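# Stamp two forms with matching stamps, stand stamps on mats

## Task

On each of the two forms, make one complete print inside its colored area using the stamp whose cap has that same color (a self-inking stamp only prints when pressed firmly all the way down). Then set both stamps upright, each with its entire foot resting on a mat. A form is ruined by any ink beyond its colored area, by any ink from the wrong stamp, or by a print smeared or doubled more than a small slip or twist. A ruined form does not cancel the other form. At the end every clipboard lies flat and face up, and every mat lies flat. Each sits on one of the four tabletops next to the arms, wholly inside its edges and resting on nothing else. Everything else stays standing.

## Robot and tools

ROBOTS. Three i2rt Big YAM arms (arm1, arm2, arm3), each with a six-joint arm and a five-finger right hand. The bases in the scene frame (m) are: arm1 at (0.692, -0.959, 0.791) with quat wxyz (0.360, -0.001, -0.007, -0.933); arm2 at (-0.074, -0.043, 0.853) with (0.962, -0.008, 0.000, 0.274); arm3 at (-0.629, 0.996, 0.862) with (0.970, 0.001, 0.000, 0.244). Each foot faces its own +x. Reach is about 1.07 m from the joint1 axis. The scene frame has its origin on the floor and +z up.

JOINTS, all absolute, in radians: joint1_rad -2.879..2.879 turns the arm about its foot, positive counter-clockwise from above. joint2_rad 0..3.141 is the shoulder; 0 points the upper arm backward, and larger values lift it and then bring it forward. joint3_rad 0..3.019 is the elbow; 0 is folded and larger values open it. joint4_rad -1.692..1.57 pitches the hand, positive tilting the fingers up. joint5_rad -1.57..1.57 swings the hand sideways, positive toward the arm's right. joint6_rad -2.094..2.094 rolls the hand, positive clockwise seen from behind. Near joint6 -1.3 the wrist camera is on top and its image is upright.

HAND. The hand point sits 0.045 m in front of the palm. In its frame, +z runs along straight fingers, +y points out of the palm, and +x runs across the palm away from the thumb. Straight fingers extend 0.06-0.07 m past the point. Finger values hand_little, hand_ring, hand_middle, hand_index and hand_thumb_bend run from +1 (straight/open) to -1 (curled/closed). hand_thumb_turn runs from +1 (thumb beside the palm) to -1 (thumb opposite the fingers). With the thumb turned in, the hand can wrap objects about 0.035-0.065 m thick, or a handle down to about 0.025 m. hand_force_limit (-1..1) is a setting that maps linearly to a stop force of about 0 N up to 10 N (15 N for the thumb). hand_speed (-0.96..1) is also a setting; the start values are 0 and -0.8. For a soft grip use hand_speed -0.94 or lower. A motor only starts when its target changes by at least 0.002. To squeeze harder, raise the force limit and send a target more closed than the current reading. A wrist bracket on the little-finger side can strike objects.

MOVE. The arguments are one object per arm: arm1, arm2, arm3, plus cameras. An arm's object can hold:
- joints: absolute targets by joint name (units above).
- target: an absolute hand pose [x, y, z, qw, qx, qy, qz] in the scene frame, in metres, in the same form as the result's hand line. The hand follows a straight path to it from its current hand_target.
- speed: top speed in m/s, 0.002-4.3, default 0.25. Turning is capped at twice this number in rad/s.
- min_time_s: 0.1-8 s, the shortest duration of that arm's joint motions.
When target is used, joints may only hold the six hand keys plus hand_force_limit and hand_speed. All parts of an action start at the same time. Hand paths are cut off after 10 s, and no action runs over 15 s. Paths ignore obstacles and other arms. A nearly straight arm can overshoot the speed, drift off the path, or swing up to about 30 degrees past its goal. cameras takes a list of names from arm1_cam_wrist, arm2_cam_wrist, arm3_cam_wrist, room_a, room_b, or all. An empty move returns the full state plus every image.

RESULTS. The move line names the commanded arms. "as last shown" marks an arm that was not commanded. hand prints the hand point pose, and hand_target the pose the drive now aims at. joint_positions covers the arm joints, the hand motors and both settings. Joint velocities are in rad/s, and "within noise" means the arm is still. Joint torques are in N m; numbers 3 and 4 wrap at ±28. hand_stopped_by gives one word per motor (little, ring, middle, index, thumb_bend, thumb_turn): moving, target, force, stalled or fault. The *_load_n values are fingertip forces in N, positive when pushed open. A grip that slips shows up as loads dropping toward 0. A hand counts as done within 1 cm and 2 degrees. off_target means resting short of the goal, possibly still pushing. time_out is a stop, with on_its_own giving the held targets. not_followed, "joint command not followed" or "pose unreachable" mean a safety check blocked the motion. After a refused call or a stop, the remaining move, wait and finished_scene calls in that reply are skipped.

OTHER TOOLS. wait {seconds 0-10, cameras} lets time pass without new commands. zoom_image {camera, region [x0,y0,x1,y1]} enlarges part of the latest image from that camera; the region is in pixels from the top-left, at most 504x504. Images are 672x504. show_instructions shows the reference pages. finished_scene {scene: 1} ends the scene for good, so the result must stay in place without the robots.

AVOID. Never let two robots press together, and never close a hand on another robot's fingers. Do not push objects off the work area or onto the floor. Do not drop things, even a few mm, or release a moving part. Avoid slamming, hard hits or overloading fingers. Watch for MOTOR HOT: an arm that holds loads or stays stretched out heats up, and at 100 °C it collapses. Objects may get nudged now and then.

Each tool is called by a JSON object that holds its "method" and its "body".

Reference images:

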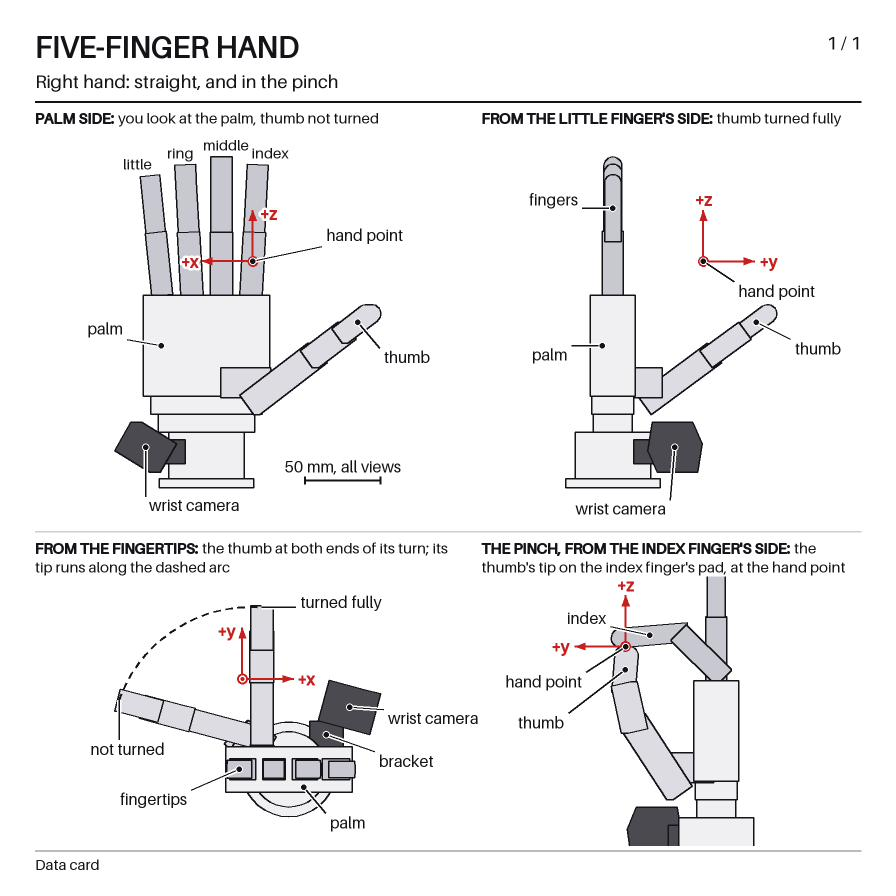

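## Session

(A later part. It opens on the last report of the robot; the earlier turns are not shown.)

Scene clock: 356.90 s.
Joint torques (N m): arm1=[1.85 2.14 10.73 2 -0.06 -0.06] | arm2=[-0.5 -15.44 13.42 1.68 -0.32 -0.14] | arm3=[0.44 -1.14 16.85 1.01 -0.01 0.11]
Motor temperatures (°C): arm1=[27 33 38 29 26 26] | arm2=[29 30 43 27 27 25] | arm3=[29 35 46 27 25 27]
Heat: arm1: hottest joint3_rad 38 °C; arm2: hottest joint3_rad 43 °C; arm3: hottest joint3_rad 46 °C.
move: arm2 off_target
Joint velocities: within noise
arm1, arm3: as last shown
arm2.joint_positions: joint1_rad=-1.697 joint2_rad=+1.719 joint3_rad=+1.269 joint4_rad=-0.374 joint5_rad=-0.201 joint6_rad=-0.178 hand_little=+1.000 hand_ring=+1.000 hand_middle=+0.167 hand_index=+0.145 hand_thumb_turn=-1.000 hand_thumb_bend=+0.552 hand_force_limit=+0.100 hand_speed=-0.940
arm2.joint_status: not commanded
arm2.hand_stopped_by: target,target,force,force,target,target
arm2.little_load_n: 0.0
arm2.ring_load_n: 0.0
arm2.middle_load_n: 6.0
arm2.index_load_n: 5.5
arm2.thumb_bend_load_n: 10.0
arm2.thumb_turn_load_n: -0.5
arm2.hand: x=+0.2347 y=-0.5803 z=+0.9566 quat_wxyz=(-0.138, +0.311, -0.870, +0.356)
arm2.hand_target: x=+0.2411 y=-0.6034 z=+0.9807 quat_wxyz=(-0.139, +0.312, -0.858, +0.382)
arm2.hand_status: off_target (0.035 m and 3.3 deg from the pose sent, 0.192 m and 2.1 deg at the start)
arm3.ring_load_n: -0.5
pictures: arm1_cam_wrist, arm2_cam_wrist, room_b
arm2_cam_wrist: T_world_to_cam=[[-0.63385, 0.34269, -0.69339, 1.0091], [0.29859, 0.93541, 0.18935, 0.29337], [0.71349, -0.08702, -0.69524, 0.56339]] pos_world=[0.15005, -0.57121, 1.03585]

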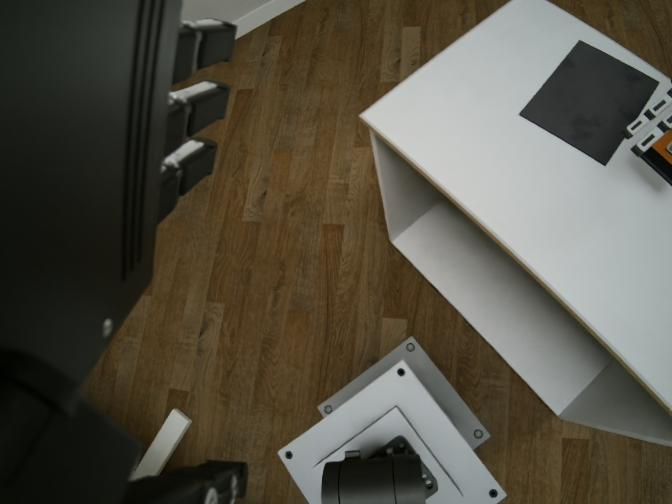

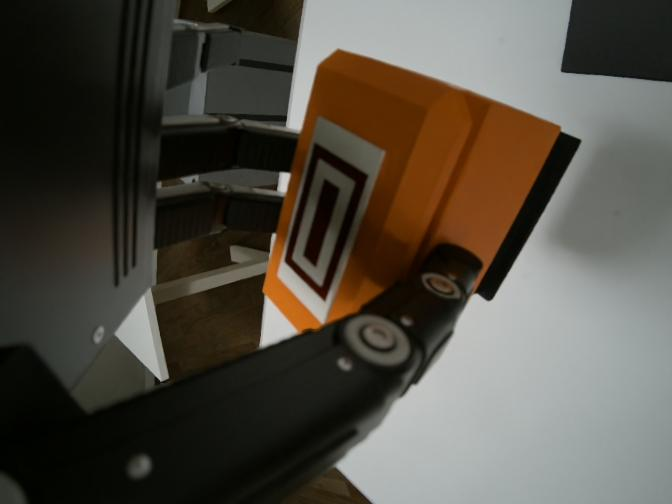

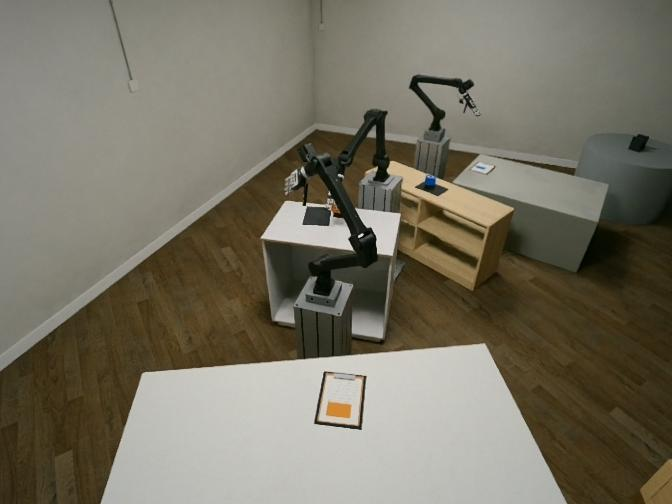

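{"method": "move", "body": {"arm2": {"target": [0.2600, -0.5950, 0.925, 0.1390, -0.3122, 0.8577, -0.3818], "speed": 0.08}, "cameras": ["arm2_cam_wrist", "room_b"]}}

Scene clock: 359.80 s.
Joint torques (N m): arm1=[1.9 2.08 10.77 1.99 -0.07 -0.06] | arm2=[0.97 -16.26 8.18 2.28 0 0.09] | arm3=[0.38 -1.08 16.84 0.99 -0.01 0.1]
Motor temperatures (°C): arm1=[27 33 38 29 26 26] | arm2=[29 30 44 27 27 25] | arm3=[29 34 46 27 25 27]
Heat: arm1: hottest joint3_rad 38 °C; arm2: hottest joint3_rad 44 °C; arm3: hottest joint3_rad 46 °C.
move: arm2 done
Joint velocities: within noise
arm1, arm3: as last shown
arm2.joint_positions: joint1_rad=-1.677 joint2_rad=+1.785 joint3_rad=+1.257 joint4_rad=-0.246 joint5_rad=-0.181 joint6_rad=-0.173 hand_little=+1.000 hand_ring=+1.000 hand_middle=+0.167 hand_index=+0.145 hand_thumb_turn=-1.000 hand_thumb_bend=+0.552 hand_force_limit=+0.100 hand_speed=-0.940
arm2.joint_status: not commanded
arm2.hand_stopped_by: target,target,force,force,target,target
arm2.little_load_n: 0.0
arm2.ring_load_n: 0.0
arm2.middle_load_n: 6.0
arm2.index_load_n: 5.5
arm2.thumb_bend_load_n: 10.0
arm2.thumb_turn_load_n: -0.5
arm2.hand: x=+0.2526 y=-0.5955 z=+0.9275 quat_wxyz=(-0.136, +0.314, -0.860, +0.378)
arm2.hand_target: x=+0.2600 y=-0.5948 z=+0.9250 quat_wxyz=(-0.139, +0.313, -0.859, +0.382)
arm2.hand_status: done (0.008 m and 0.7 deg from the pose sent, 0.043 m and 3.3 deg at the start)
arm3.ring_load_n: 0.0
arm2_cam_wrist: T_world_to_cam=[[-0.62698, 0.30646, -0.71623, 1.0033], [0.29336, 0.94458, 0.14737, 0.35361], [0.72169, -0.11772, -0.68213, 0.49659]] pos_world=[0.16693, -0.58303, 1.00522]

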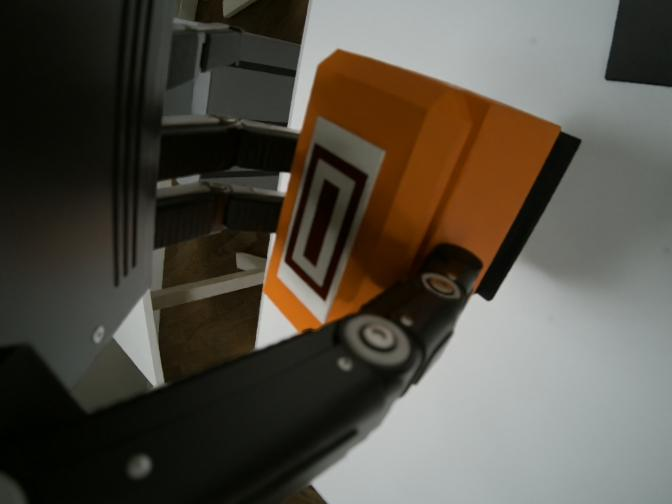

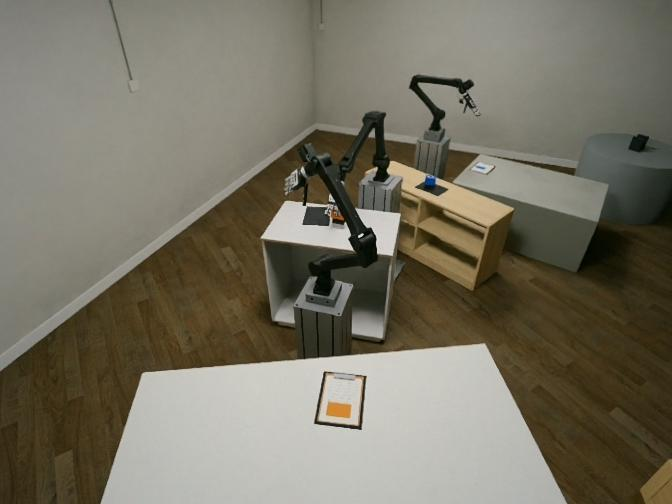

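{"method": "move", "body": {"arm2": {"target": [0.2600, -0.5880, 0.893, 0.1390, -0.3122, 0.8577, -0.3818], "speed": 0.06}, "cameras": ["arm2_cam_wrist", "arm1_cam_wrist"]}}

Scene clock: 362.03 s.
Joint torques (N m): arm1=[1.96 2.08 10.77 2.02 -0.07 -0.06] | arm2=[1.26 -16.26 7.79 2.3 0.01 0.08] | arm3=[0.5 -1.2 16.85 0.99 0 0.1]
Motor temperatures (°C): arm1=[27 33 38 29 26 26] | arm2=[29 30 44 27 27 25] | arm3=[29 34 47 27 25 27]
Heat: arm1: hottest joint3_rad 38 °C; arm2: hottest joint3_rad 44 °C; arm3: hottest joint3_rad 47 °C.
move: arm2 done
Joint velocities: within noise
arm1, arm3: as last shown
arm1.thumb_turn_load_n: -0.5
arm2.joint_positions: joint1_rad=-1.674 joint2_rad=+1.817 joint3_rad=+1.203 joint4_rad=-0.160 joint5_rad=-0.177 joint6_rad=-0.168 hand_little=+1.000 hand_ring=+1.000 hand_middle=+0.167 hand_index=+0.145 hand_thumb_turn=-1.000 hand_thumb_bend=+0.552 hand_force_limit=+0.100 hand_speed=-0.940
arm2.joint_status: not commanded
arm2.hand_stopped_by: target,target,force,force,target,target
arm2.little_load_n: 0.0
arm2.ring_load_n: 0.0
arm2.middle_load_n: 6.0
arm2.index_load_n: 5.5
arm2.thumb_bend_load_n: 10.0
arm2.thumb_turn_load_n: -0.5
arm2.hand: x=+0.2510 y=-0.5897 z=+0.8950 quat_wxyz=(-0.135, +0.313, -0.861, +0.378)
arm2.hand_target: x=+0.2600 y=-0.5877 z=+0.8931 quat_wxyz=(-0.139, +0.313, -0.859, +0.382)
arm2.hand_status: done (0.009 m and 0.7 deg from the pose sent, 0.036 m and 0.7 deg at the start)
pictures: arm1_cam_wrist, arm2_cam_wrist
arm2_cam_wrist: T_world_to_cam=[[-0.62609, 0.30898, -0.71592, 0.97829], [0.29644, 0.94352, 0.14797, 0.35136], [0.72121, -0.11958, -0.68232, 0.47548]] pos_world=[0.16543, -0.57692, 0.97282]

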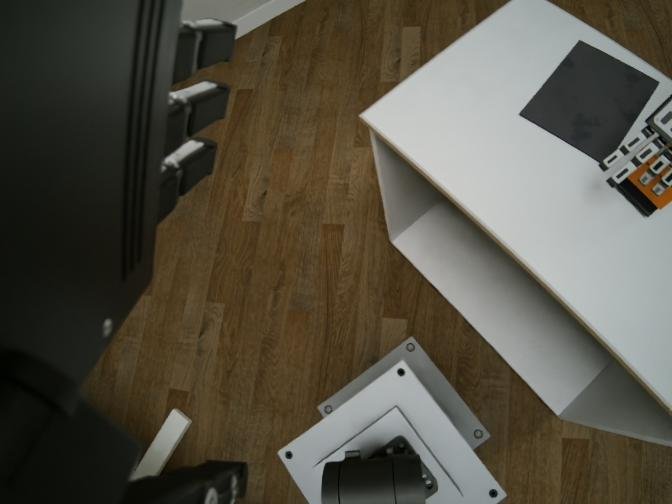

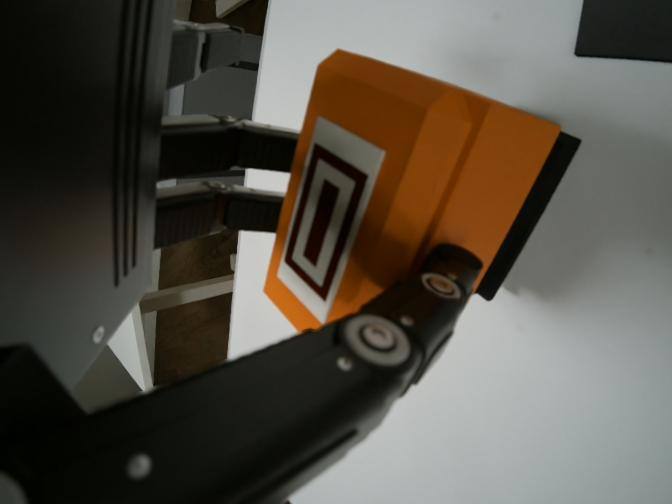

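{"method": "move", "body": {"arm2": {"target": [0.2600, -0.5880, 0.884, 0.1390, -0.3122, 0.8577, -0.3818], "speed": 0.05}}}

{"method": "move", "body": {"arm2": {"target": [0.2600, -0.5880, 0.877, 0.1390, -0.3122, 0.8577, -0.3818], "speed": 0.05}, "cameras": ["arm2_cam_wrist"]}}

Scene clock: 363.73 s.
Joint torques (N m): arm1=[1.96 1.96 10.76 1.99 -0.06 -0.07] | arm2=[1.2 -16.21 7.66 2.29 0 0.08] | arm3=[0.38 -1.14 16.88 1.02 -0.01 0.1]
Motor temperatures (°C): arm1=[27 33 38 29 26 26] | arm2=[29 30 43 27 27 25] | arm3=[29 34 47 27 25 27]
Heat: arm1: hottest joint3_rad 38 °C; arm2: hottest joint3_rad 43 °C; arm3: hottest joint3_rad 47 °C.
move: arm2 done
Joint velocities: within noise
arm1, arm3: as last shown
arm1.thumb_turn_load_n: 0.0
arm2.joint_positions: joint1_rad=-1.674 joint2_rad=+1.829 joint3_rad=+1.196 joint4_rad=-0.138 joint5_rad=-0.177 joint6_rad=-0.168 hand_little=+1.000 hand_ring=+1.000 hand_middle=+0.167 hand_index=+0.145 hand_thumb_turn=-1.000 hand_thumb_bend=+0.552 hand_force_limit=+0.100 hand_speed=-0.940
arm2.joint_status: not commanded
arm2.hand_stopped_by: target,target,force,force,target,target
arm2.little_load_n: 0.0
arm2.ring_load_n: 0.0
arm2.middle_load_n: 6.0
arm2.index_load_n: 5.5
arm2.thumb_bend_load_n: 10.0
arm2.thumb_turn_load_n: 0.0
arm2.hand: x=+0.2513 y=-0.5903 z=+0.8874 quat_wxyz=(-0.135, +0.313, -0.860, +0.379)
arm2.hand_target: x=+0.2600 y=-0.5878 z=+0.8841 quat_wxyz=(-0.139, +0.313, -0.858, +0.382)
arm2.hand_status: done (0.010 m and 0.6 deg from the pose sent, 0.014 m and 0.7 deg at the start)
arm3.index_load_n: -0.5
pictures: none

Scene clock: 364.73 s.
Joint torques (N m): arm1=[1.9 2.02 10.74 2.02 -0.06 -0.06] | arm2=[1.14 -15.97 7.49 2.25 -0.02 0.07] | arm3=[0.44 -1.14 16.84 1.02 -0.01 0.1]
Motor temperatures (°C): arm1=[27 33 38 29 26 26] | arm2=[29 30 43 27 27 25] | arm3=[29 34 47 27 25 27]
Heat: arm1: hottest joint3_rad 38 °C; arm2: hottest joint3_rad 43 °C; arm3: hottest joint3_rad 47 °C.
move: arm2 off_target
Joint velocities: within noise
arm1, arm3: as last shown
arm2.joint_positions: joint1_rad=-1.674 joint2_rad=+1.837 joint3_rad=+1.191 joint4_rad=-0.120 joint5_rad=-0.177 joint6_rad=-0.168 hand_little=+1.000 hand_ring=+1.000 hand_middle=+0.167 hand_index=+0.145 hand_thumb_turn=-1.000 hand_thumb_bend=+0.552 hand_force_limit=+0.100 hand_speed=-0.940
arm2.joint_status: not commanded
arm2.hand_stopped_by: target,target,force,force,target,target
arm2.little_load_n: 0.0
arm2.ring_load_n: 0.0
arm2.middle_load_n: 6.0
arm2.index_load_n: 5.5
arm2.thumb_bend_load_n: 10.0
arm2.thumb_turn_load_n: -0.5
arm2.hand: x=+0.2519 y=-0.5914 z=+0.8830 quat_wxyz=(-0.135, +0.312, -0.859, +0.382)
arm2.hand_target: x=+0.2598 y=-0.5878 z=+0.8771 quat_wxyz=(-0.139, +0.312, -0.859, +0.382)
arm2.hand_status: off_target (0.011 m and 0.5 deg from the pose sent, 0.014 m and 0.6 deg at the start)
arm3.middle_load_n: 0.5
arm3.index_load_n: 0.0
arm2_cam_wrist: T_world_to_cam=[[-0.62343, 0.30436, -0.72021, 0.97119], [0.29657, 0.94434, 0.14235, 0.35985], [0.72345, -0.12485, -0.679, 0.45977]] pos_world=[0.16612, -0.57801, 0.96041]

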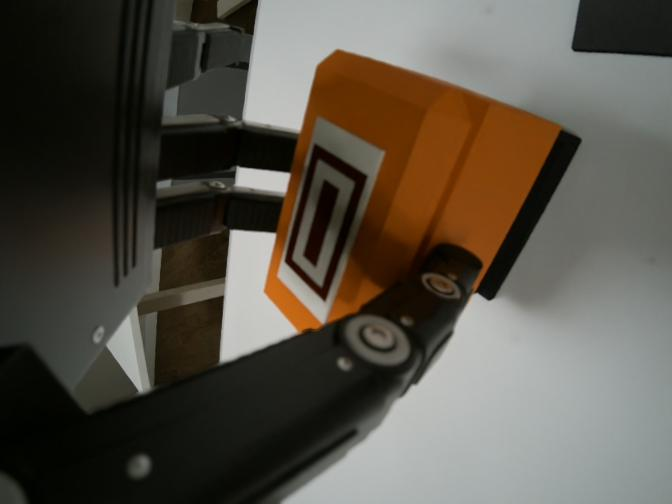

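{"method": "move", "body": {"arm2": {"target": [0.2600, -0.5880, 0.871, 0.1390, -0.3122, 0.8577, -0.3818], "speed": 0.05}}}

{"method": "move", "body": {"arm2": {"target": [0.2600, -0.5880, 0.866, 0.1390, -0.3122, 0.8577, -0.3818], "speed": 0.05}, "cameras": ["arm2_cam_wrist"]}}

Scene clock: 366.37 s.
Joint torques (N m): arm1=[1.9 2.02 10.74 2 -0.06 -0.06] | arm2=[1.14 -15.56 7.08 2.32 -0.01 0.06] | arm3=[0.56 -1.03 16.87 1.02 -0.01 0.1]
Motor temperatures (°C): arm1=[27 33 38 29 26 26] | arm2=[29 30 43 27 27 25] | arm3=[29 34 47 27 25 27]
Heat: arm1: hottest joint3_rad 38 °C; arm2: hottest joint3_rad 43 °C; arm3: hottest joint3_rad 47 °C.
move: arm2 off_target
Joint velocities: within noise
arm1.joint_positions: joint1_rad=-0.540 joint2_rad=+0.621 joint3_rad=+1.438 joint4_rad=-1.498 joint5_rad=-0.041 joint6_rad=-1.008 hand_little=+1.000 hand_ring=+1.000 hand_middle=+1.000 hand_index=+1.000 hand_thumb_turn=+1.000 hand_thumb_bend=+1.000 hand_force_limit=+0.000 hand_speed=-0.800
arm1.joint_status: not commanded
arm1.hand_stopped_by: target,target,target,target,target,target
arm1.little_load_n: 0.0
arm1.ring_load_n: 0.0
arm1.middle_load_n: 0.0
arm1.index_load_n: 0.0
arm1.thumb_bend_load_n: 0.0
arm1.thumb_turn_load_n: 0.0
arm1.hand: x=+0.5013 y=-0.9627 z=+1.2606 quat_wxyz=(+0.391, -0.159, -0.888, +0.183)
arm1.hand_target: x=+0.5013 y=-0.9625 z=+1.2706 quat_wxyz=(+0.401, -0.157, -0.883, +0.187)
arm1.hand_status: not commanded
arm2.joint_positions: joint1_rad=-1.674 joint2_rad=+1.841 joint3_rad=+1.191 joint4_rad=-0.107 joint5_rad=-0.177 joint6_rad=-0.167 hand_little=+1.000 hand_ring=+1.000 hand_middle=+0.167 hand_index=+0.145 hand_thumb_turn=-1.000 hand_thumb_bend=+0.552 hand_force_limit=+0.100 hand_speed=-0.940
arm2.joint_status: not commanded
arm2.hand_stopped_by: target,target,force,force,target,target
arm2.little_load_n: 0.0
arm2.ring_load_n: 0.0
arm2.middle_load_n: 6.0
arm2.index_load_n: 5.0
arm2.thumb_bend_load_n: 10.0
arm2.thumb_turn_load_n: -0.5
arm2.hand: x=+0.2531 y=-0.5938 z=+0.8825 quat_wxyz=(-0.136, +0.312, -0.858, +0.386)
arm2.hand_target: x=+0.2597 y=-0.5878 z=+0.8711 quat_wxyz=(-0.139, +0.313, -0.859, +0.382)
arm2.hand_status: off_target (0.015 m and 0.6 deg from the pose sent, 0.015 m and 0.5 deg at the start)
arm3.joint_positions: joint1_rad=-0.085 joint2_rad=+0.663 joint3_rad=+0.707 joint4_rad=-0.823 joint5_rad=+0.001 joint6_rad=-0.013 hand_little=+1.000 hand_ring=+1.000 hand_middle=+1.000 hand_index=+1.000 hand_thumb_turn=-1.000 hand_thumb_bend=+1.000 hand_force_limit=+0.100 hand_speed=-0.500
arm3.joint_status: not commanded
arm3.hand_stopped_by: target,target,target,target,target,target
arm3.little_load_n: 0.0
arm3.ring_load_n: 0.0
arm3.middle_load_n: 0.0
arm3.index_load_n: 0.0
arm3.thumb_bend_load_n: 0.0
arm3.thumb_turn_load_n: 0.0
arm3.hand: x=-0.3698 y=+1.1403 z=+1.0649 quat_wxyz=(-0.322, +0.774, -0.502, +0.214)
arm3.hand_target: x=-0.3612 y=+1.1493 z=+1.0994 quat_wxyz=(-0.345, +0.765, -0.496, +0.223)
arm3.hand_status: not commanded
pictures: none

Scene clock: 367.33 s.
Joint torques (N m): arm1=[1.9 2.08 10.77 1.98 -0.06 -0.05] | arm2=[1.14 -14.8 7.15 2.29 -0.01 0.05] | arm3=[0.5 -1.2 16.83 1.01 -0.01 0.1]
Motor temperatures (°C): arm1=[27 33 38 29 26 26] | arm2=[29 30 43 27 27 25] | arm3=[29 34 47 27 25 27]
Heat: arm1: hottest joint3_rad 38 °C; arm2: hottest joint3_rad 43 °C; arm3: hottest joint3_rad 47 °C.
move: arm2 off_target
Joint velocities: within noise
arm1, arm3: as last shown
arm2.joint_positions: joint1_rad=-1.674 joint2_rad=+1.841 joint3_rad=+1.186 joint4_rad=-0.094 joint5_rad=-0.177 joint6_rad=-0.166 hand_little=+1.000 hand_ring=+1.000 hand_middle=+0.167 hand_index=+0.145 hand_thumb_turn=-1.000 hand_thumb_bend=+0.552 hand_force_limit=+0.100 hand_speed=-0.940
arm2.joint_status: not commanded
arm2.hand_stopped_by: target,target,force,force,target,target
arm2.little_load_n: 0.0
arm2.ring_load_n: 0.0
arm2.middle_load_n: 6.0
arm2.index_load_n: 5.0
arm2.thumb_bend_load_n: 10.0
arm2.thumb_turn_load_n: -0.5
arm2.hand: x=+0.2533 y=-0.5940 z=+0.8819 quat_wxyz=(-0.136, +0.311, -0.856, +0.389)
arm2.hand_target: x=+0.2596 y=-0.5876 z=+0.8663 quat_wxyz=(-0.139, +0.312, -0.859, +0.382)
arm2.hand_status: off_target (0.018 m and 0.9 deg from the pose sent, 0.019 m and 0.6 deg at the start)
arm2_cam_wrist: T_world_to_cam=[[-0.6173, 0.29481, -0.7294, 0.97293], [0.29645, 0.94596, 0.13146, 0.3727], [0.72874, -0.13508, -0.67134, 0.4435]] pos_world=[0.16691, -0.57949, 0.9584]

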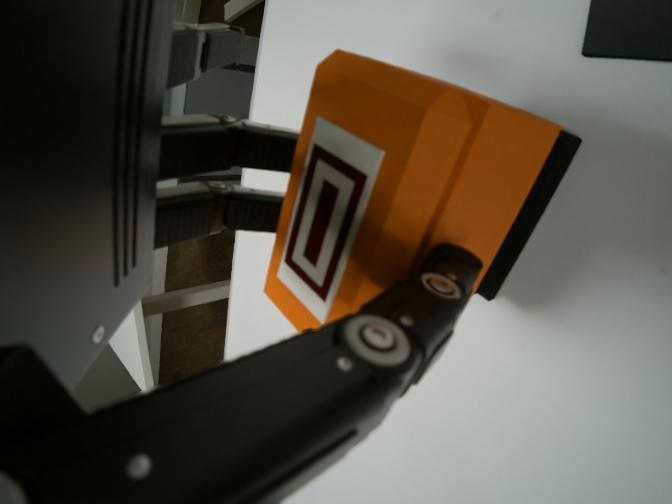

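{"method": "move", "body": {"arm2": {"joints": {"hand_index": 0.45, "hand_middle": 0.45, "hand_thumb_bend": 0.78, "hand_speed": -0.9}}, "cameras": ["arm2_cam_wrist"]}}

{"method": "move", "body": {"arm2": {"joints": {"hand_index": 1, "hand_middle": 1, "hand_thumb_bend": 1, "hand_speed": -0.5}}, "cameras": ["arm2_cam_wrist"]}}

Scene clock: 370.70 s.
Joint torques (N m): arm1=[1.85 2.08 10.76 2.02 -0.06 -0.06] | arm2=[1.14 -15.44 7.12 2.1 -0.01 0.05] | arm3=[0.38 -1.08 16.85 0.98 -0.01 0.1]
Motor temperatures (°C): arm1=[27 33 38 29 26 26] | arm2=[29 30 42 27 27 25] | arm3=[29 34 47 27 25 27]
Heat: arm1: hottest joint3_rad 38 °C; arm2: hottest joint3_rad 42 °C; arm3: hottest joint3_rad 47 °C.
move: arm2 done
Joint velocities: within noise
arm1, arm3: as last shown
arm2.joint_positions: joint1_rad=-1.674 joint2_rad=+1.847 joint3_rad=+1.186 joint4_rad=-0.090 joint5_rad=-0.177 joint6_rad=-0.166 hand_little=+1.000 hand_ring=+1.000 hand_middle=+0.450 hand_index=+0.450 hand_thumb_turn=-1.000 hand_thumb_bend=+0.780 hand_force_limit=+0.100 hand_speed=-0.900
arm2.joint_status: all done
arm2.hand_stopped_by: target,target,target,target,target,target
arm2.little_load_n: 0.0
arm2.ring_load_n: 0.0
arm2.middle_load_n: 0.0
arm2.index_load_n: 0.0
arm2.thumb_bend_load_n: 0.0
arm2.thumb_turn_load_n: 0.0
arm2.hand: x=+0.2535 y=-0.5945 z=+0.8791 quat_wxyz=(-0.136, +0.311, -0.856, +0.389)
arm2.hand_target: x=+0.2596 y=-0.5876 z=+0.8664 quat_wxyz=(-0.139, +0.313, -0.859, +0.382)
arm2.hand_status: not commanded
arm3.index_load_n: -0.5
arm2_cam_wrist: T_world_to_cam=[[-0.61757, 0.29526, -0.72899, 0.97114], [0.29649, 0.94588, 0.13193, 0.37297], [0.72849, -0.13467, -0.67169, 0.4421]] pos_world=[0.16711, -0.57999, 0.9557]

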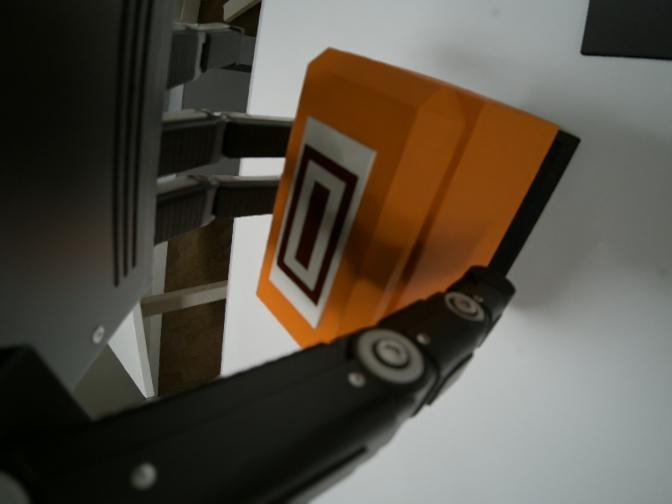

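Scene clock: 371.57 s.
Joint torques (N m): arm1=[1.96 2.02 10.74 2.02 -0.07 -0.06] | arm2=[1.14 -15.5 7.12 2.1 -0.01 0.06] | arm3=[0.32 -1.14 16.84 0.99 -0.01 0.1]
Motor temperatures (°C): arm1=[27 33 38 29 26 26] | arm2=[29 30 42 27 27 25] | arm3=[29 34 47 27 25 27]
Heat: arm1: hottest joint3_rad 38 °C; arm2: hottest joint3_rad 42 °C; arm3: hottest joint3_rad 47 °C.
move: arm2 done
Joint velocities: within noise
arm1, arm3: as last shown
arm1.index_load_n: -0.5
arm1.thumb_turn_load_n: -0.5
arm2.joint_positions: joint1_rad=-1.674 joint2_rad=+1.847 joint3_rad=+1.186 joint4_rad=-0.090 joint5_rad=-0.177 joint6_rad=-0.166 hand_little=+1.000 hand_ring=+1.000 hand_middle=+1.000 hand_index=+1.000 hand_thumb_turn=-1.000 hand_thumb_bend=+1.000 hand_force_limit=+0.100 hand_speed=-0.500
arm2.joint_status: all done
arm2.hand_stopped_by: target,target,target,target,target,target
arm2.little_load_n: 0.0
arm2.ring_load_n: 0.0
arm2.middle_load_n: 0.0
arm2.index_load_n: 0.0
arm2.thumb_bend_load_n: 0.0
arm2.thumb_turn_load_n: 0.0
arm2.hand: x=+0.2535 y=-0.5945 z=+0.8791 quat_wxyz=(-0.136, +0.311, -0.856, +0.389)
arm2.hand_target: x=+0.2596 y=-0.5876 z=+0.8664 quat_wxyz=(-0.139, +0.313, -0.859, +0.382)
arm2.hand_status: not commanded
arm3.index_load_n: 0.0
arm2_cam_wrist: T_world_to_cam=[[-0.61757, 0.29526, -0.72899, 0.97114], [0.29649, 0.94588, 0.13193, 0.37297], [0.72849, -0.13467, -0.67169, 0.4421]] pos_world=[0.16711, -0.57999, 0.9557]

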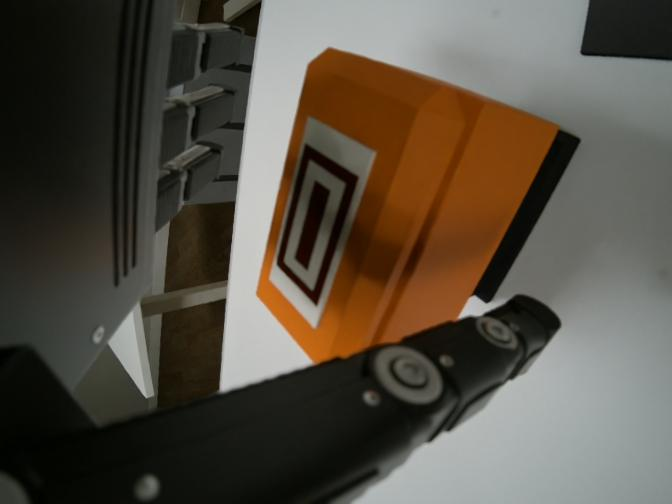

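{"method": "move", "body": {"arm2": {"target": [0.2470, -0.5720, 0.960, 0.1390, -0.3122, 0.8577, -0.3818], "speed": 0.1}}}

{"method": "move", "body": {"arm2": {"target": [0.2050, -0.4800, 1.07, 0.1390, -0.3122, 0.8577, -0.3818], "speed": 0.25}}}

{"method": "move", "body": {"arm2": {"joints": {"joint1_rad": -0.2}, "min_time_s": 3}, "arm1": {"joints": {"joint1_rad": -1.3, "hand_thumb_turn": -1, "hand_speed": -0.5}, "min_time_s": 3}, "cameras": ["arm1_cam_wrist", "room_b"]}}

Scene clock: 374.53 s.
Joint torques (N m): arm1=[1.85 2.02 10.77 1.99 -0.07 -0.06] | arm2=[0.44 -16.62 10.71 1.09 -0.25 -0.01] | arm3=[0.44 -1.03 16.87 1.01 0 0.11]
Motor temperatures (°C): arm1=[27 33 38 29 26 26] | arm2=[29 30 42 27 27 25] | arm3=[29 34 48 27 25 27]
Heat: arm1: hottest joint3_rad 38 °C; arm2: hottest joint3_rad 42 °C; arm3: hottest joint3_rad 48 °C.
move: arm2 off_target
Joint velocities: within noise
arm1, arm3: as last shown
arm1.middle_load_n: -0.5
arm1.index_load_n: 0.0
arm1.thumb_turn_load_n: 0.0
arm2.joint_positions: joint1_rad=-1.674 joint2_rad=+1.697 joint3_rad=+1.186 joint4_rad=-0.280 joint5_rad=-0.177 joint6_rad=-0.166 hand_little=+1.000 hand_ring=+1.000 hand_middle=+1.000 hand_index=+1.000 hand_thumb_turn=-1.000 hand_thumb_bend=+1.000 hand_force_limit=+0.100 hand_speed=-0.500
arm2.joint_status: not commanded
arm2.hand_stopped_by: target,target,target,target,target,target
arm2.little_load_n: 0.0
arm2.ring_load_n: 0.0
arm2.middle_load_n: 0.0
arm2.index_load_n: 0.0
arm2.thumb_bend_load_n: 0.0
arm2.thumb_turn_load_n: 0.0
arm2.hand: x=+0.2397 y=-0.5654 z=+0.9416 quat_wxyz=(-0.135, +0.312, -0.865, +0.370)
arm2.hand_target: x=+0.2468 y=-0.5717 z=+0.9600 quat_wxyz=(-0.139, +0.312, -0.858, +0.382)
arm2.hand_status: off_target (0.021 m and 1.7 deg from the pose sent, 0.084 m and 0.8 deg at the start)
arm3.middle_load_n: 0.5
pictures: none

Scene clock: 376.00 s.
Joint torques (N m): arm1=[1.96 2.2 10.77 2.02 -0.06 -0.07] | arm2=[0.97 -11.22 8.53 1.17 -0.06 0.03] | arm3=[0.5 -1.08 16.87 1.02 0 0.1]
Motor temperatures (°C): arm1=[27 33 38 29 26 26] | arm2=[29 30 42 27 27 25] | arm3=[29 34 48 27 25 27]
Heat: arm1: hottest joint3_rad 38 °C; arm2: hottest joint3_rad 42 °C; arm3: hottest joint3_rad 48 °C.
move: arm2 done
Joint velocities: within noise
arm1, arm3: as last shown
arm1.middle_load_n: 0.0
arm2.joint_positions: joint1_rad=-1.674 joint2_rad=+1.338 joint3_rad=+1.140 joint4_rad=-0.547 joint5_rad=-0.177 joint6_rad=-0.166 hand_little=+1.000 hand_ring=+1.000 hand_middle=+1.000 hand_index=+1.000 hand_thumb_turn=-1.000 hand_thumb_bend=+1.000 hand_force_limit=+0.100 hand_speed=-0.500
arm2.joint_status: not commanded
arm2.hand_stopped_by: target,target,target,target,target,target
arm2.little_load_n: 0.0
arm2.ring_load_n: 0.0
arm2.middle_load_n: 0.0
arm2.index_load_n: 0.0
arm2.thumb_bend_load_n: 0.0
arm2.thumb_turn_load_n: 0.0
arm2.hand: x=+0.2023 y=-0.4875 z=+1.0760 quat_wxyz=(-0.137, +0.311, -0.855, +0.391)
arm2.hand_target: x=+0.2049 y=-0.4801 z=+1.0701 quat_wxyz=(-0.139, +0.312, -0.858, +0.382)
arm2.hand_status: done (0.010 m and 1.1 deg from the pose sent, 0.158 m and 1.7 deg at the start)
arm3.middle_load_n: 0.0
pictures: none

Scene clock: 379.47 s.
Joint torques (N m): arm1=[1.14 1.85 10.84 1.99 -0.06 -0.07] | arm2=[0.26 -11.46 8.57 1.14 -0.06 0.03] | arm3=[0.32 -0.97 16.81 0.98 -0.01 0.11]
Motor temperatures (°C): arm1=[27 33 38 29 26 26] | arm2=[29 30 42 27 27 25] | arm3=[29 34 48 27 25 27]
Heat: arm1: hottest joint3_rad 38 °C; arm2: hottest joint3_rad 42 °C; arm3: hottest joint3_rad 48 °C.
move: arm1 done; arm2 done
Joint velocities: within noise
arm1.joint_positions: joint1_rad=-1.290 joint2_rad=+0.621 joint3_rad=+1.438 joint4_rad=-1.498 joint5_rad=-0.040 joint6_rad=-1.008 hand_little=+1.000 hand_ring=+1.000 hand_middle=+1.000 hand_index=+1.000 hand_thumb_turn=-1.000 hand_thumb_bend=+1.000 hand_force_limit=+0.000 hand_speed=-0.500
arm1.joint_status: all done
arm1.hand_stopped_by: target,target,target,target,target,target
arm1.little_load_n: 0.0
arm1.ring_load_n: 0.0
arm1.middle_load_n: 0.0
arm1.index_load_n: 0.0
arm1.thumb_bend_load_n: 0.0
arm1.thumb_turn_load_n: 0.5
arm1.hand: x=+0.5452 y=-0.8310 z=+1.2588 quat_wxyz=(+0.426, -0.474, -0.771, +0.025)
arm1.hand_target: x=+0.5465 y=-0.8294 z=+1.2688 quat_wxyz=(+0.438, -0.474, -0.764, +0.023)
arm1.hand_status: not commanded
arm2.joint_positions: joint1_rad=-0.205 joint2_rad=+1.338 joint3_rad=+1.140 joint4_rad=-0.547 joint5_rad=-0.177 joint6_rad=-0.166 hand_little=+1.000 hand_ring=+1.000 hand_middle=+1.000 hand_index=+1.000 hand_thumb_turn=-1.000 hand_thumb_bend=+1.000 hand_force_limit=+0.100 hand_speed=-0.500
arm2.joint_status: all done
arm2.hand_stopped_by: target,target,target,target,target,target
arm2.little_load_n: 0.0
arm2.ring_load_n: -0.5
arm2.middle_load_n: 0.0
arm2.index_load_n: 0.0
arm2.thumb_bend_load_n: 0.0
arm2.thumb_turn_load_n: 0.0
arm2.hand: x=+0.3990 y=+0.1900 z=+1.0670 quat_wxyz=(-0.354, +0.808, -0.426, +0.198)
arm2.hand_target: x=+0.3930 y=+0.1909 z=+1.0612 quat_wxyz=(-0.349, +0.810, -0.430, +0.191)
arm2.hand_status: not commanded
arm3: as last shown
arm1_cam_wrist: T_world_to_cam=[[0.61699, 0.74977, -0.23908, 0.58755], [0.6811, -0.66094, -0.31505, -0.52487], [-0.39424, 0.03155, -0.91847, 1.51806]] pos_world=[0.59345, -0.83533, 1.36939]

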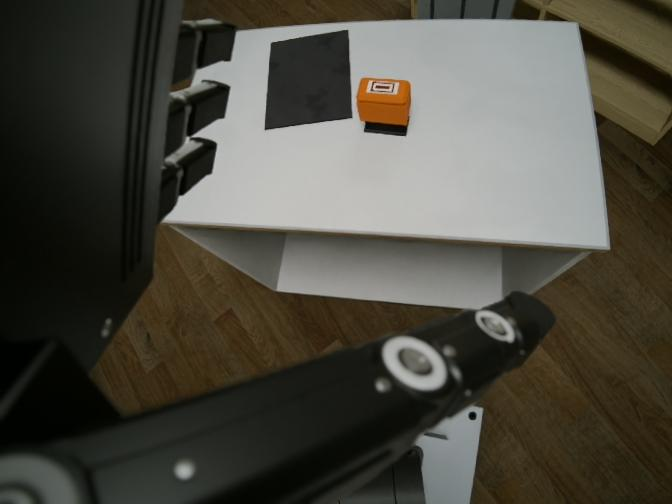

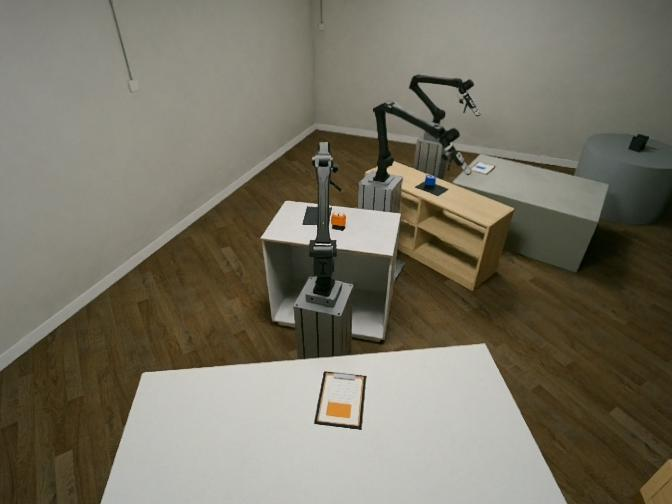

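{"method": "zoom_image", "body": {"camera": "arm1_cam_wrist", "region": [250, 20, 430, 155]}}

Scaled by 2.800 from the camera's image (finer frame: 960x720).

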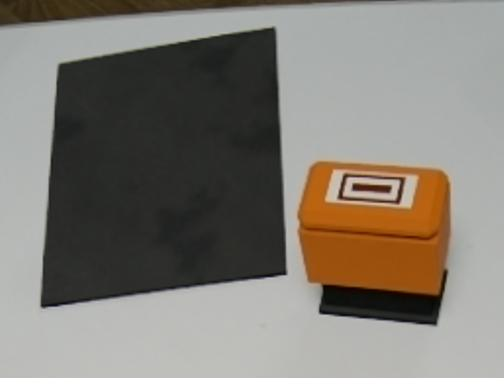

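{"method": "move", "body": {"arm1": {"target": [0.3400, -0.6900, 1.12, 0.3818, -0.8577, -0.3122, 0.1390], "speed": 0.25}, "cameras": ["arm1_cam_wrist", "room_b"]}}

Scene clock: 386.37 s.
Joint torques (N m): arm1=[1.38 -5.66 12.34 2.55 0.21 0] | arm2=[0.26 -11.46 8.57 1.13 -0.06 0.04] | arm3=[0.5 -1.03 16.83 0.98 -0.01 0.1]
Motor temperatures (°C): arm1=[27 33 38 29 26 26] | arm2=[29 30 42 27 27 25] | arm3=[29 34 48 27 25 27]
Heat: arm1: hottest joint3_rad 38 °C; arm2: hottest joint3_rad 42 °C; arm3: hottest joint3_rad 48 °C.
move: arm1 done
Joint velocities: within noise
arm1.joint_positions: joint1_rad=-1.388 joint2_rad=+1.060 joint3_rad=+1.219 joint4_rad=-0.917 joint5_rad=+0.161 joint6_rad=+0.127 hand_little=+1.000 hand_ring=+1.000 hand_middle=+1.000 hand_index=+1.000 hand_thumb_turn=-1.000 hand_thumb_bend=+1.000 hand_force_limit=+0.000 hand_speed=-0.500
arm1.joint_status: not commanded
arm1.hand_stopped_by: target,target,target,target,target,target
arm1.little_load_n: 0.0
arm1.ring_load_n: 0.0
arm1.middle_load_n: 0.0
arm1.index_load_n: 0.0
arm1.thumb_bend_load_n: 0.0
arm1.thumb_turn_load_n: 0.0
arm1.hand: x=+0.3437 y=-0.6972 z=+1.1138 quat_wxyz=(+0.372, -0.860, -0.323, +0.134)
arm1.hand_target: x=+0.3402 y=-0.6900 z=+1.1201 quat_wxyz=(+0.382, -0.858, -0.312, +0.139)
arm1.hand_status: done (0.010 m and 1.8 deg from the pose sent, 0.285 m and 71.1 deg at the start)
arm2, arm3: as last shown
arm2.ring_load_n: 0.0
arm2.thumb_bend_load_n: 0.5
arm1_cam_wrist: T_world_to_cam=[[0.65617, -0.29437, -0.69483, 0.34312], [-0.26756, -0.95171, 0.15053, -0.74012], [-0.70559, 0.08714, -0.70325, 1.20718]] pos_world=[0.4286, -0.70857, 1.19876]

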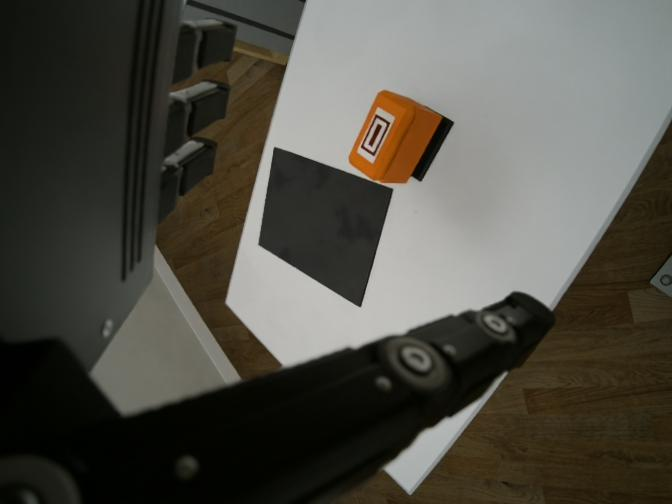

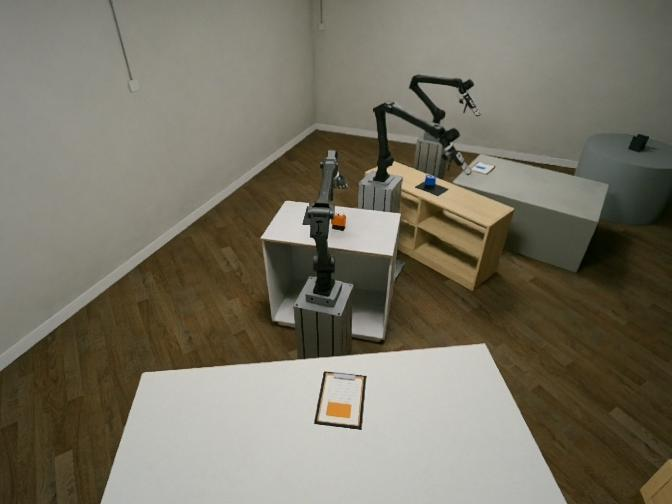

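{"method": "zoom_image", "body": {"camera": "arm1_cam_wrist", "region": [240, 80, 470, 310]}}

Scaled by 2.191 from the camera's image (finer frame: 960x720).

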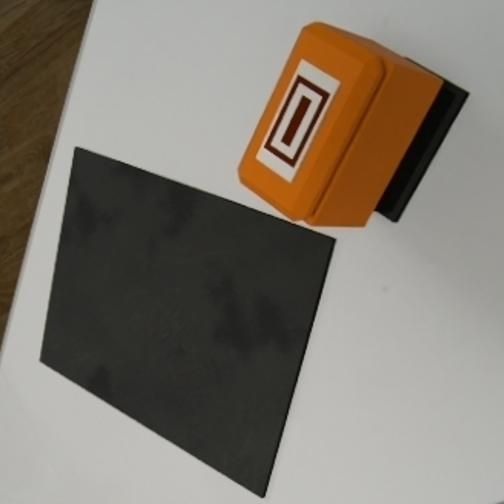

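{"method": "move", "body": {"arm1": {"target": [0.2140, -0.5870, 0.980, 0.3818, -0.8577, -0.3122, 0.1390], "speed": 0.15}, "cameras": ["arm1_cam_wrist"]}}

{"method": "zoom_image", "body": {"camera": "arm1_cam_wrist", "region": [300, 40, 552, 292]}}

Scene clock: 394.77 s.
Joint torques (N m): arm1=[1.2 -11.52 15.87 2.43 -0.02 -0.04] | arm2=[0.32 -11.46 8.55 1.16 -0.06 0.04] | arm3=[0.38 -1.2 16.84 0.99 0 0.1]
Motor temperatures (°C): arm1=[27 33 39 29 26 26] | arm2=[29 30 42 26 27 25] | arm3=[29 34 49 27 25 27]
Heat: arm1: hottest joint3_rad 39 °C; arm2: hottest joint3_rad 42 °C; arm3: hottest joint3_rad 49 °C.
move: arm1 off_target
Joint velocities: within noise
arm1.joint_positions: joint1_rad=-1.397 joint2_rad=+1.505 joint3_rad=+1.210 joint4_rad=-0.503 joint5_rad=+0.158 joint6_rad=+0.128 hand_little=+1.000 hand_ring=+1.000 hand_middle=+1.000 hand_index=+1.000 hand_thumb_turn=-1.000 hand_thumb_bend=+1.000 hand_force_limit=+0.000 hand_speed=-0.500
arm1.joint_status: not commanded
arm1.hand_stopped_by: target,target,target,target,target,target
arm1.little_load_n: 0.0
arm1.ring_load_n: 0.0
arm1.middle_load_n: 0.0
arm1.index_load_n: 0.0
arm1.thumb_bend_load_n: 0.0
arm1.thumb_turn_load_n: 0.0
arm1.hand: x=+0.2292 y=-0.6062 z=+0.9530 quat_wxyz=(+0.356, -0.868, -0.324, +0.124)
arm1.hand_target: x=+0.2155 y=-0.5882 z=+0.9806 quat_wxyz=(+0.382, -0.858, -0.313, +0.139)
arm1.hand_status: off_target (0.036 m and 3.9 deg from the pose sent, 0.217 m and 1.8 deg at the start)
arm2: as last shown
arm2.thumb_bend_load_n: 0.0
arm3.joint_positions: joint1_rad=-0.085 joint2_rad=+0.663 joint3_rad=+0.707 joint4_rad=-0.823 joint5_rad=+0.001 joint6_rad=-0.013 hand_little=+1.000 hand_ring=+1.000 hand_middle=+1.000 hand_index=+1.000 hand_thumb_turn=-1.000 hand_thumb_bend=+1.000 hand_force_limit=+0.100 hand_speed=-0.500
arm3.joint_status: not commanded
arm3.hand_stopped_by: target,target,target,target,target,target
arm3.little_load_n: 0.0
arm3.ring_load_n: 0.0
arm3.middle_load_n: 0.0
arm3.index_load_n: 0.0
arm3.thumb_bend_load_n: 0.0
arm3.thumb_turn_load_n: 0.0
arm3.hand: x=-0.3698 y=+1.1403 z=+1.0649 quat_wxyz=(-0.322, +0.774, -0.502, +0.214)
arm3.hand_target: x=-0.3612 y=+1.1493 z=+1.0994 quat_wxyz=(-0.345, +0.765, -0.496, +0.223)
arm3.hand_status: not commanded
arm1_cam_wrist: T_world_to_cam=[[0.67476, -0.31707, -0.66645, 0.28819], [-0.2788, -0.94561, 0.16761, -0.67001], [-0.68335, 0.07271, -0.72646, 1.01379]] pos_world=[0.31151, -0.61591, 1.04085]

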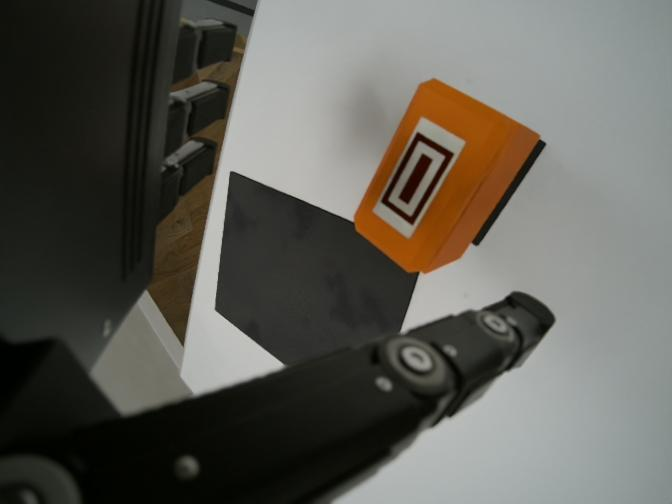

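Scaled by 2.000 from the camera's image (finer frame: 960x720).

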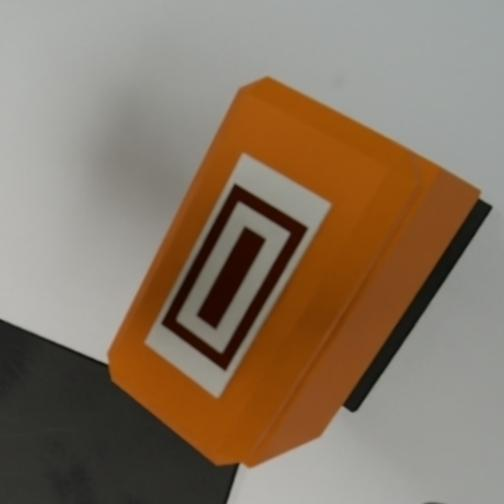

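{"method": "move", "body": {"arm1": {"target": [0.2040, -0.5735, 0.960, 0.3906, -0.8671, -0.2817, 0.1269], "speed": 0.1}, "cameras": ["arm1_cam_wrist"]}}

{"method": "zoom_image", "body": {"camera": "arm1_cam_wrist", "region": [300, 40, 552, 292]}}

Scene clock: 399.93 s.
Joint torques (N m): arm1=[1.85 -11.87 15.79 2.45 0.26 0.02] | arm2=[0.32 -11.46 8.54 1.14 -0.06 0.03] | arm3=[0.44 -1.14 16.83 1.03 -0.01 0.1]
Motor temperatures (°C): arm1=[27 33 42 29 26 26] | arm2=[29 30 42 26 27 25] | arm3=[29 34 49 27 25 27]
Heat: arm1: hottest joint3_rad 42 °C; arm2: hottest joint3_rad 42 °C; arm3: hottest joint3_rad 49 °C.
move: arm1 off_target
Joint velocities: within noise
arm1.joint_positions: joint1_rad=-1.397 joint2_rad=+1.554 joint3_rad=+1.212 joint4_rad=-0.455 joint5_rad=+0.211 joint6_rad=+0.170 hand_little=+1.000 hand_ring=+1.000 hand_middle=+1.000 hand_index=+1.000 hand_thumb_turn=-1.000 hand_thumb_bend=+1.000 hand_force_limit=+0.000 hand_speed=-0.500
arm1.joint_status: not commanded
arm1.hand_stopped_by: target,target,target,target,target,target
arm1.little_load_n: 0.0
arm1.ring_load_n: 0.0
arm1.middle_load_n: 0.0
arm1.index_load_n: 0.0
arm1.thumb_bend_load_n: 0.0
arm1.thumb_turn_load_n: 0.0
arm1.hand: x=+0.2225 y=-0.5910 z=+0.9341 quat_wxyz=(+0.365, -0.876, -0.296, +0.111)
arm1.hand_target: x=+0.2056 y=-0.5748 z=+0.9607 quat_wxyz=(+0.391, -0.867, -0.282, +0.127)
arm1.hand_status: off_target (0.036 m and 3.9 deg from the pose sent, 0.042 m and 6.3 deg at the start)
arm2, arm3: as last shown
arm3.thumb_turn_load_n: -0.5
arm1_cam_wrist: T_world_to_cam=[[0.65168, -0.35313, -0.67127, 0.27326], [-0.34089, -0.92695, 0.15669, -0.61931], [-0.67757, 0.12672, -0.72446, 1.02305]] pos_world=[0.30399, -0.60722, 1.02162]

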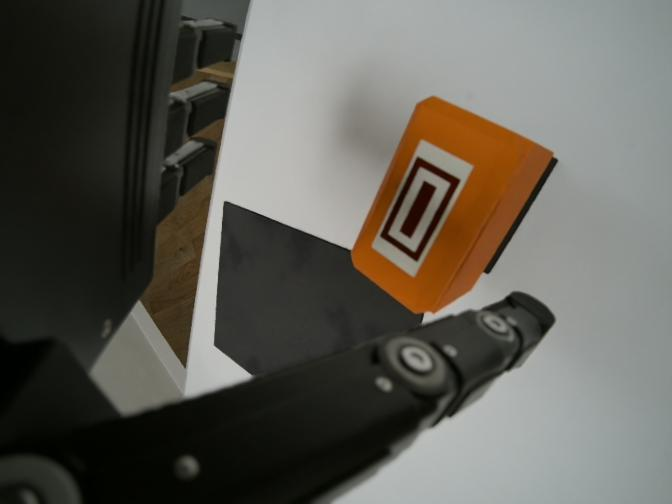

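Scaled by 2.000 from the camera's image (finer frame: 960x720).

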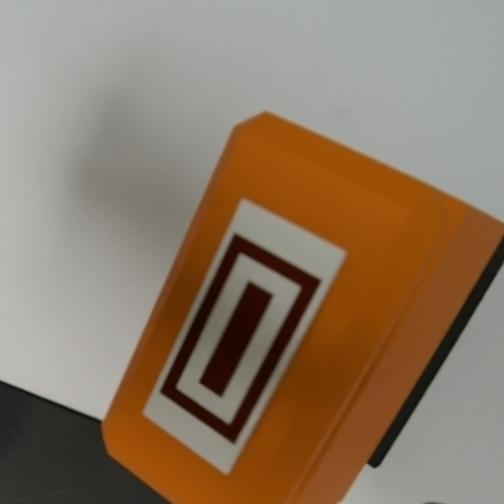

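{"method": "move", "body": {"arm1": {"target": [0.1980, -0.5720, 0.928, 0.3899, -0.8732, -0.2622, 0.1295], "speed": 0.1}, "cameras": ["arm1_cam_wrist"]}}

{"method": "zoom_image", "body": {"camera": "arm1_cam_wrist", "region": [270, 60, 522, 312]}}

Scene clock: 403.53 s.
Joint torques (N m): arm1=[2.14 -12.16 12.23 2.52 0.26 0.05] | arm2=[0.38 -11.52 8.55 1.14 -0.05 0.03] | arm3=[0.26 -1.03 16.85 1.01 -0.01 0.1]
Motor temperatures (°C): arm1=[27 33 42 29 26 26] | arm2=[29 30 42 26 27 25] | arm3=[29 34 49 27 25 27]
Heat: arm1: hottest joint3_rad 42 °C; arm2: hottest joint3_rad 42 °C; arm3: hottest joint3_rad 49 °C.
move: arm1 off_target
Joint velocities: within noise
arm1.joint_positions: joint1_rad=-1.397 joint2_rad=+1.598 joint3_rad=+1.212 joint4_rad=-0.376 joint5_rad=+0.226 joint6_rad=+0.214 hand_little=+1.000 hand_ring=+1.000 hand_middle=+1.000 hand_index=+1.000 hand_thumb_turn=-1.000 hand_thumb_bend=+1.000 hand_force_limit=+0.000 hand_speed=-0.500
arm1.joint_status: not commanded
arm1.hand_stopped_by: target,target,target,target,target,target
arm1.little_load_n: 0.0
arm1.ring_load_n: 0.0
arm1.middle_load_n: 0.0
arm1.index_load_n: 0.0
arm1.thumb_bend_load_n: 0.0
arm1.thumb_turn_load_n: 0.0
arm1.hand: x=+0.2070 y=-0.5780 z=+0.9214 quat_wxyz=(+0.380, -0.877, -0.270, +0.121)
arm1.hand_target: x=+0.1982 y=-0.5723 z=+0.9282 quat_wxyz=(+0.390, -0.873, -0.262, +0.130)
arm1.hand_status: off_target (0.013 m and 1.8 deg from the pose sent, 0.032 m and 5.2 deg at the start)
arm2, arm3: as last shown
arm3.thumb_turn_load_n: 0.0
arm1_cam_wrist: T_world_to_cam=[[0.60486, -0.37108, -0.70458, 0.30938], [-0.37193, -0.914, 0.16209, -0.60157], [-0.70414, 0.16402, -0.69086, 0.99783]] pos_world=[0.29174, -0.59869, 1.00485]

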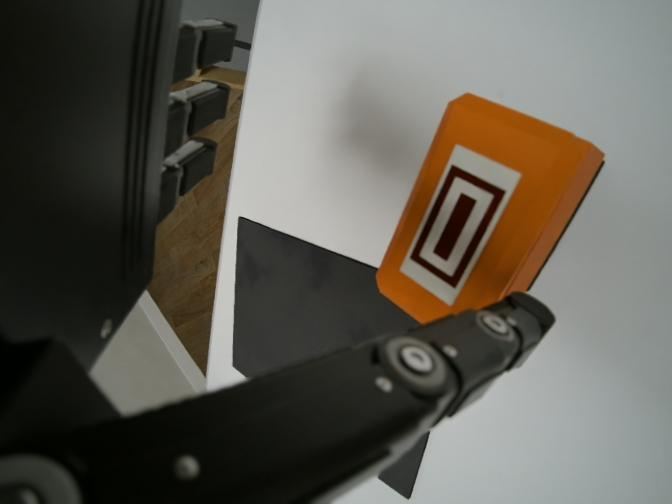

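Scaled by 2.000 from the camera's image (finer frame: 960x720).

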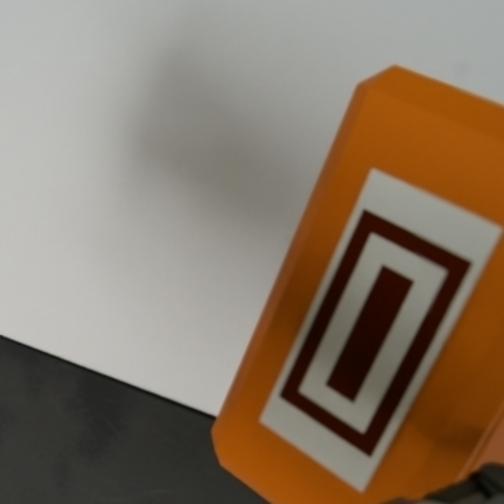

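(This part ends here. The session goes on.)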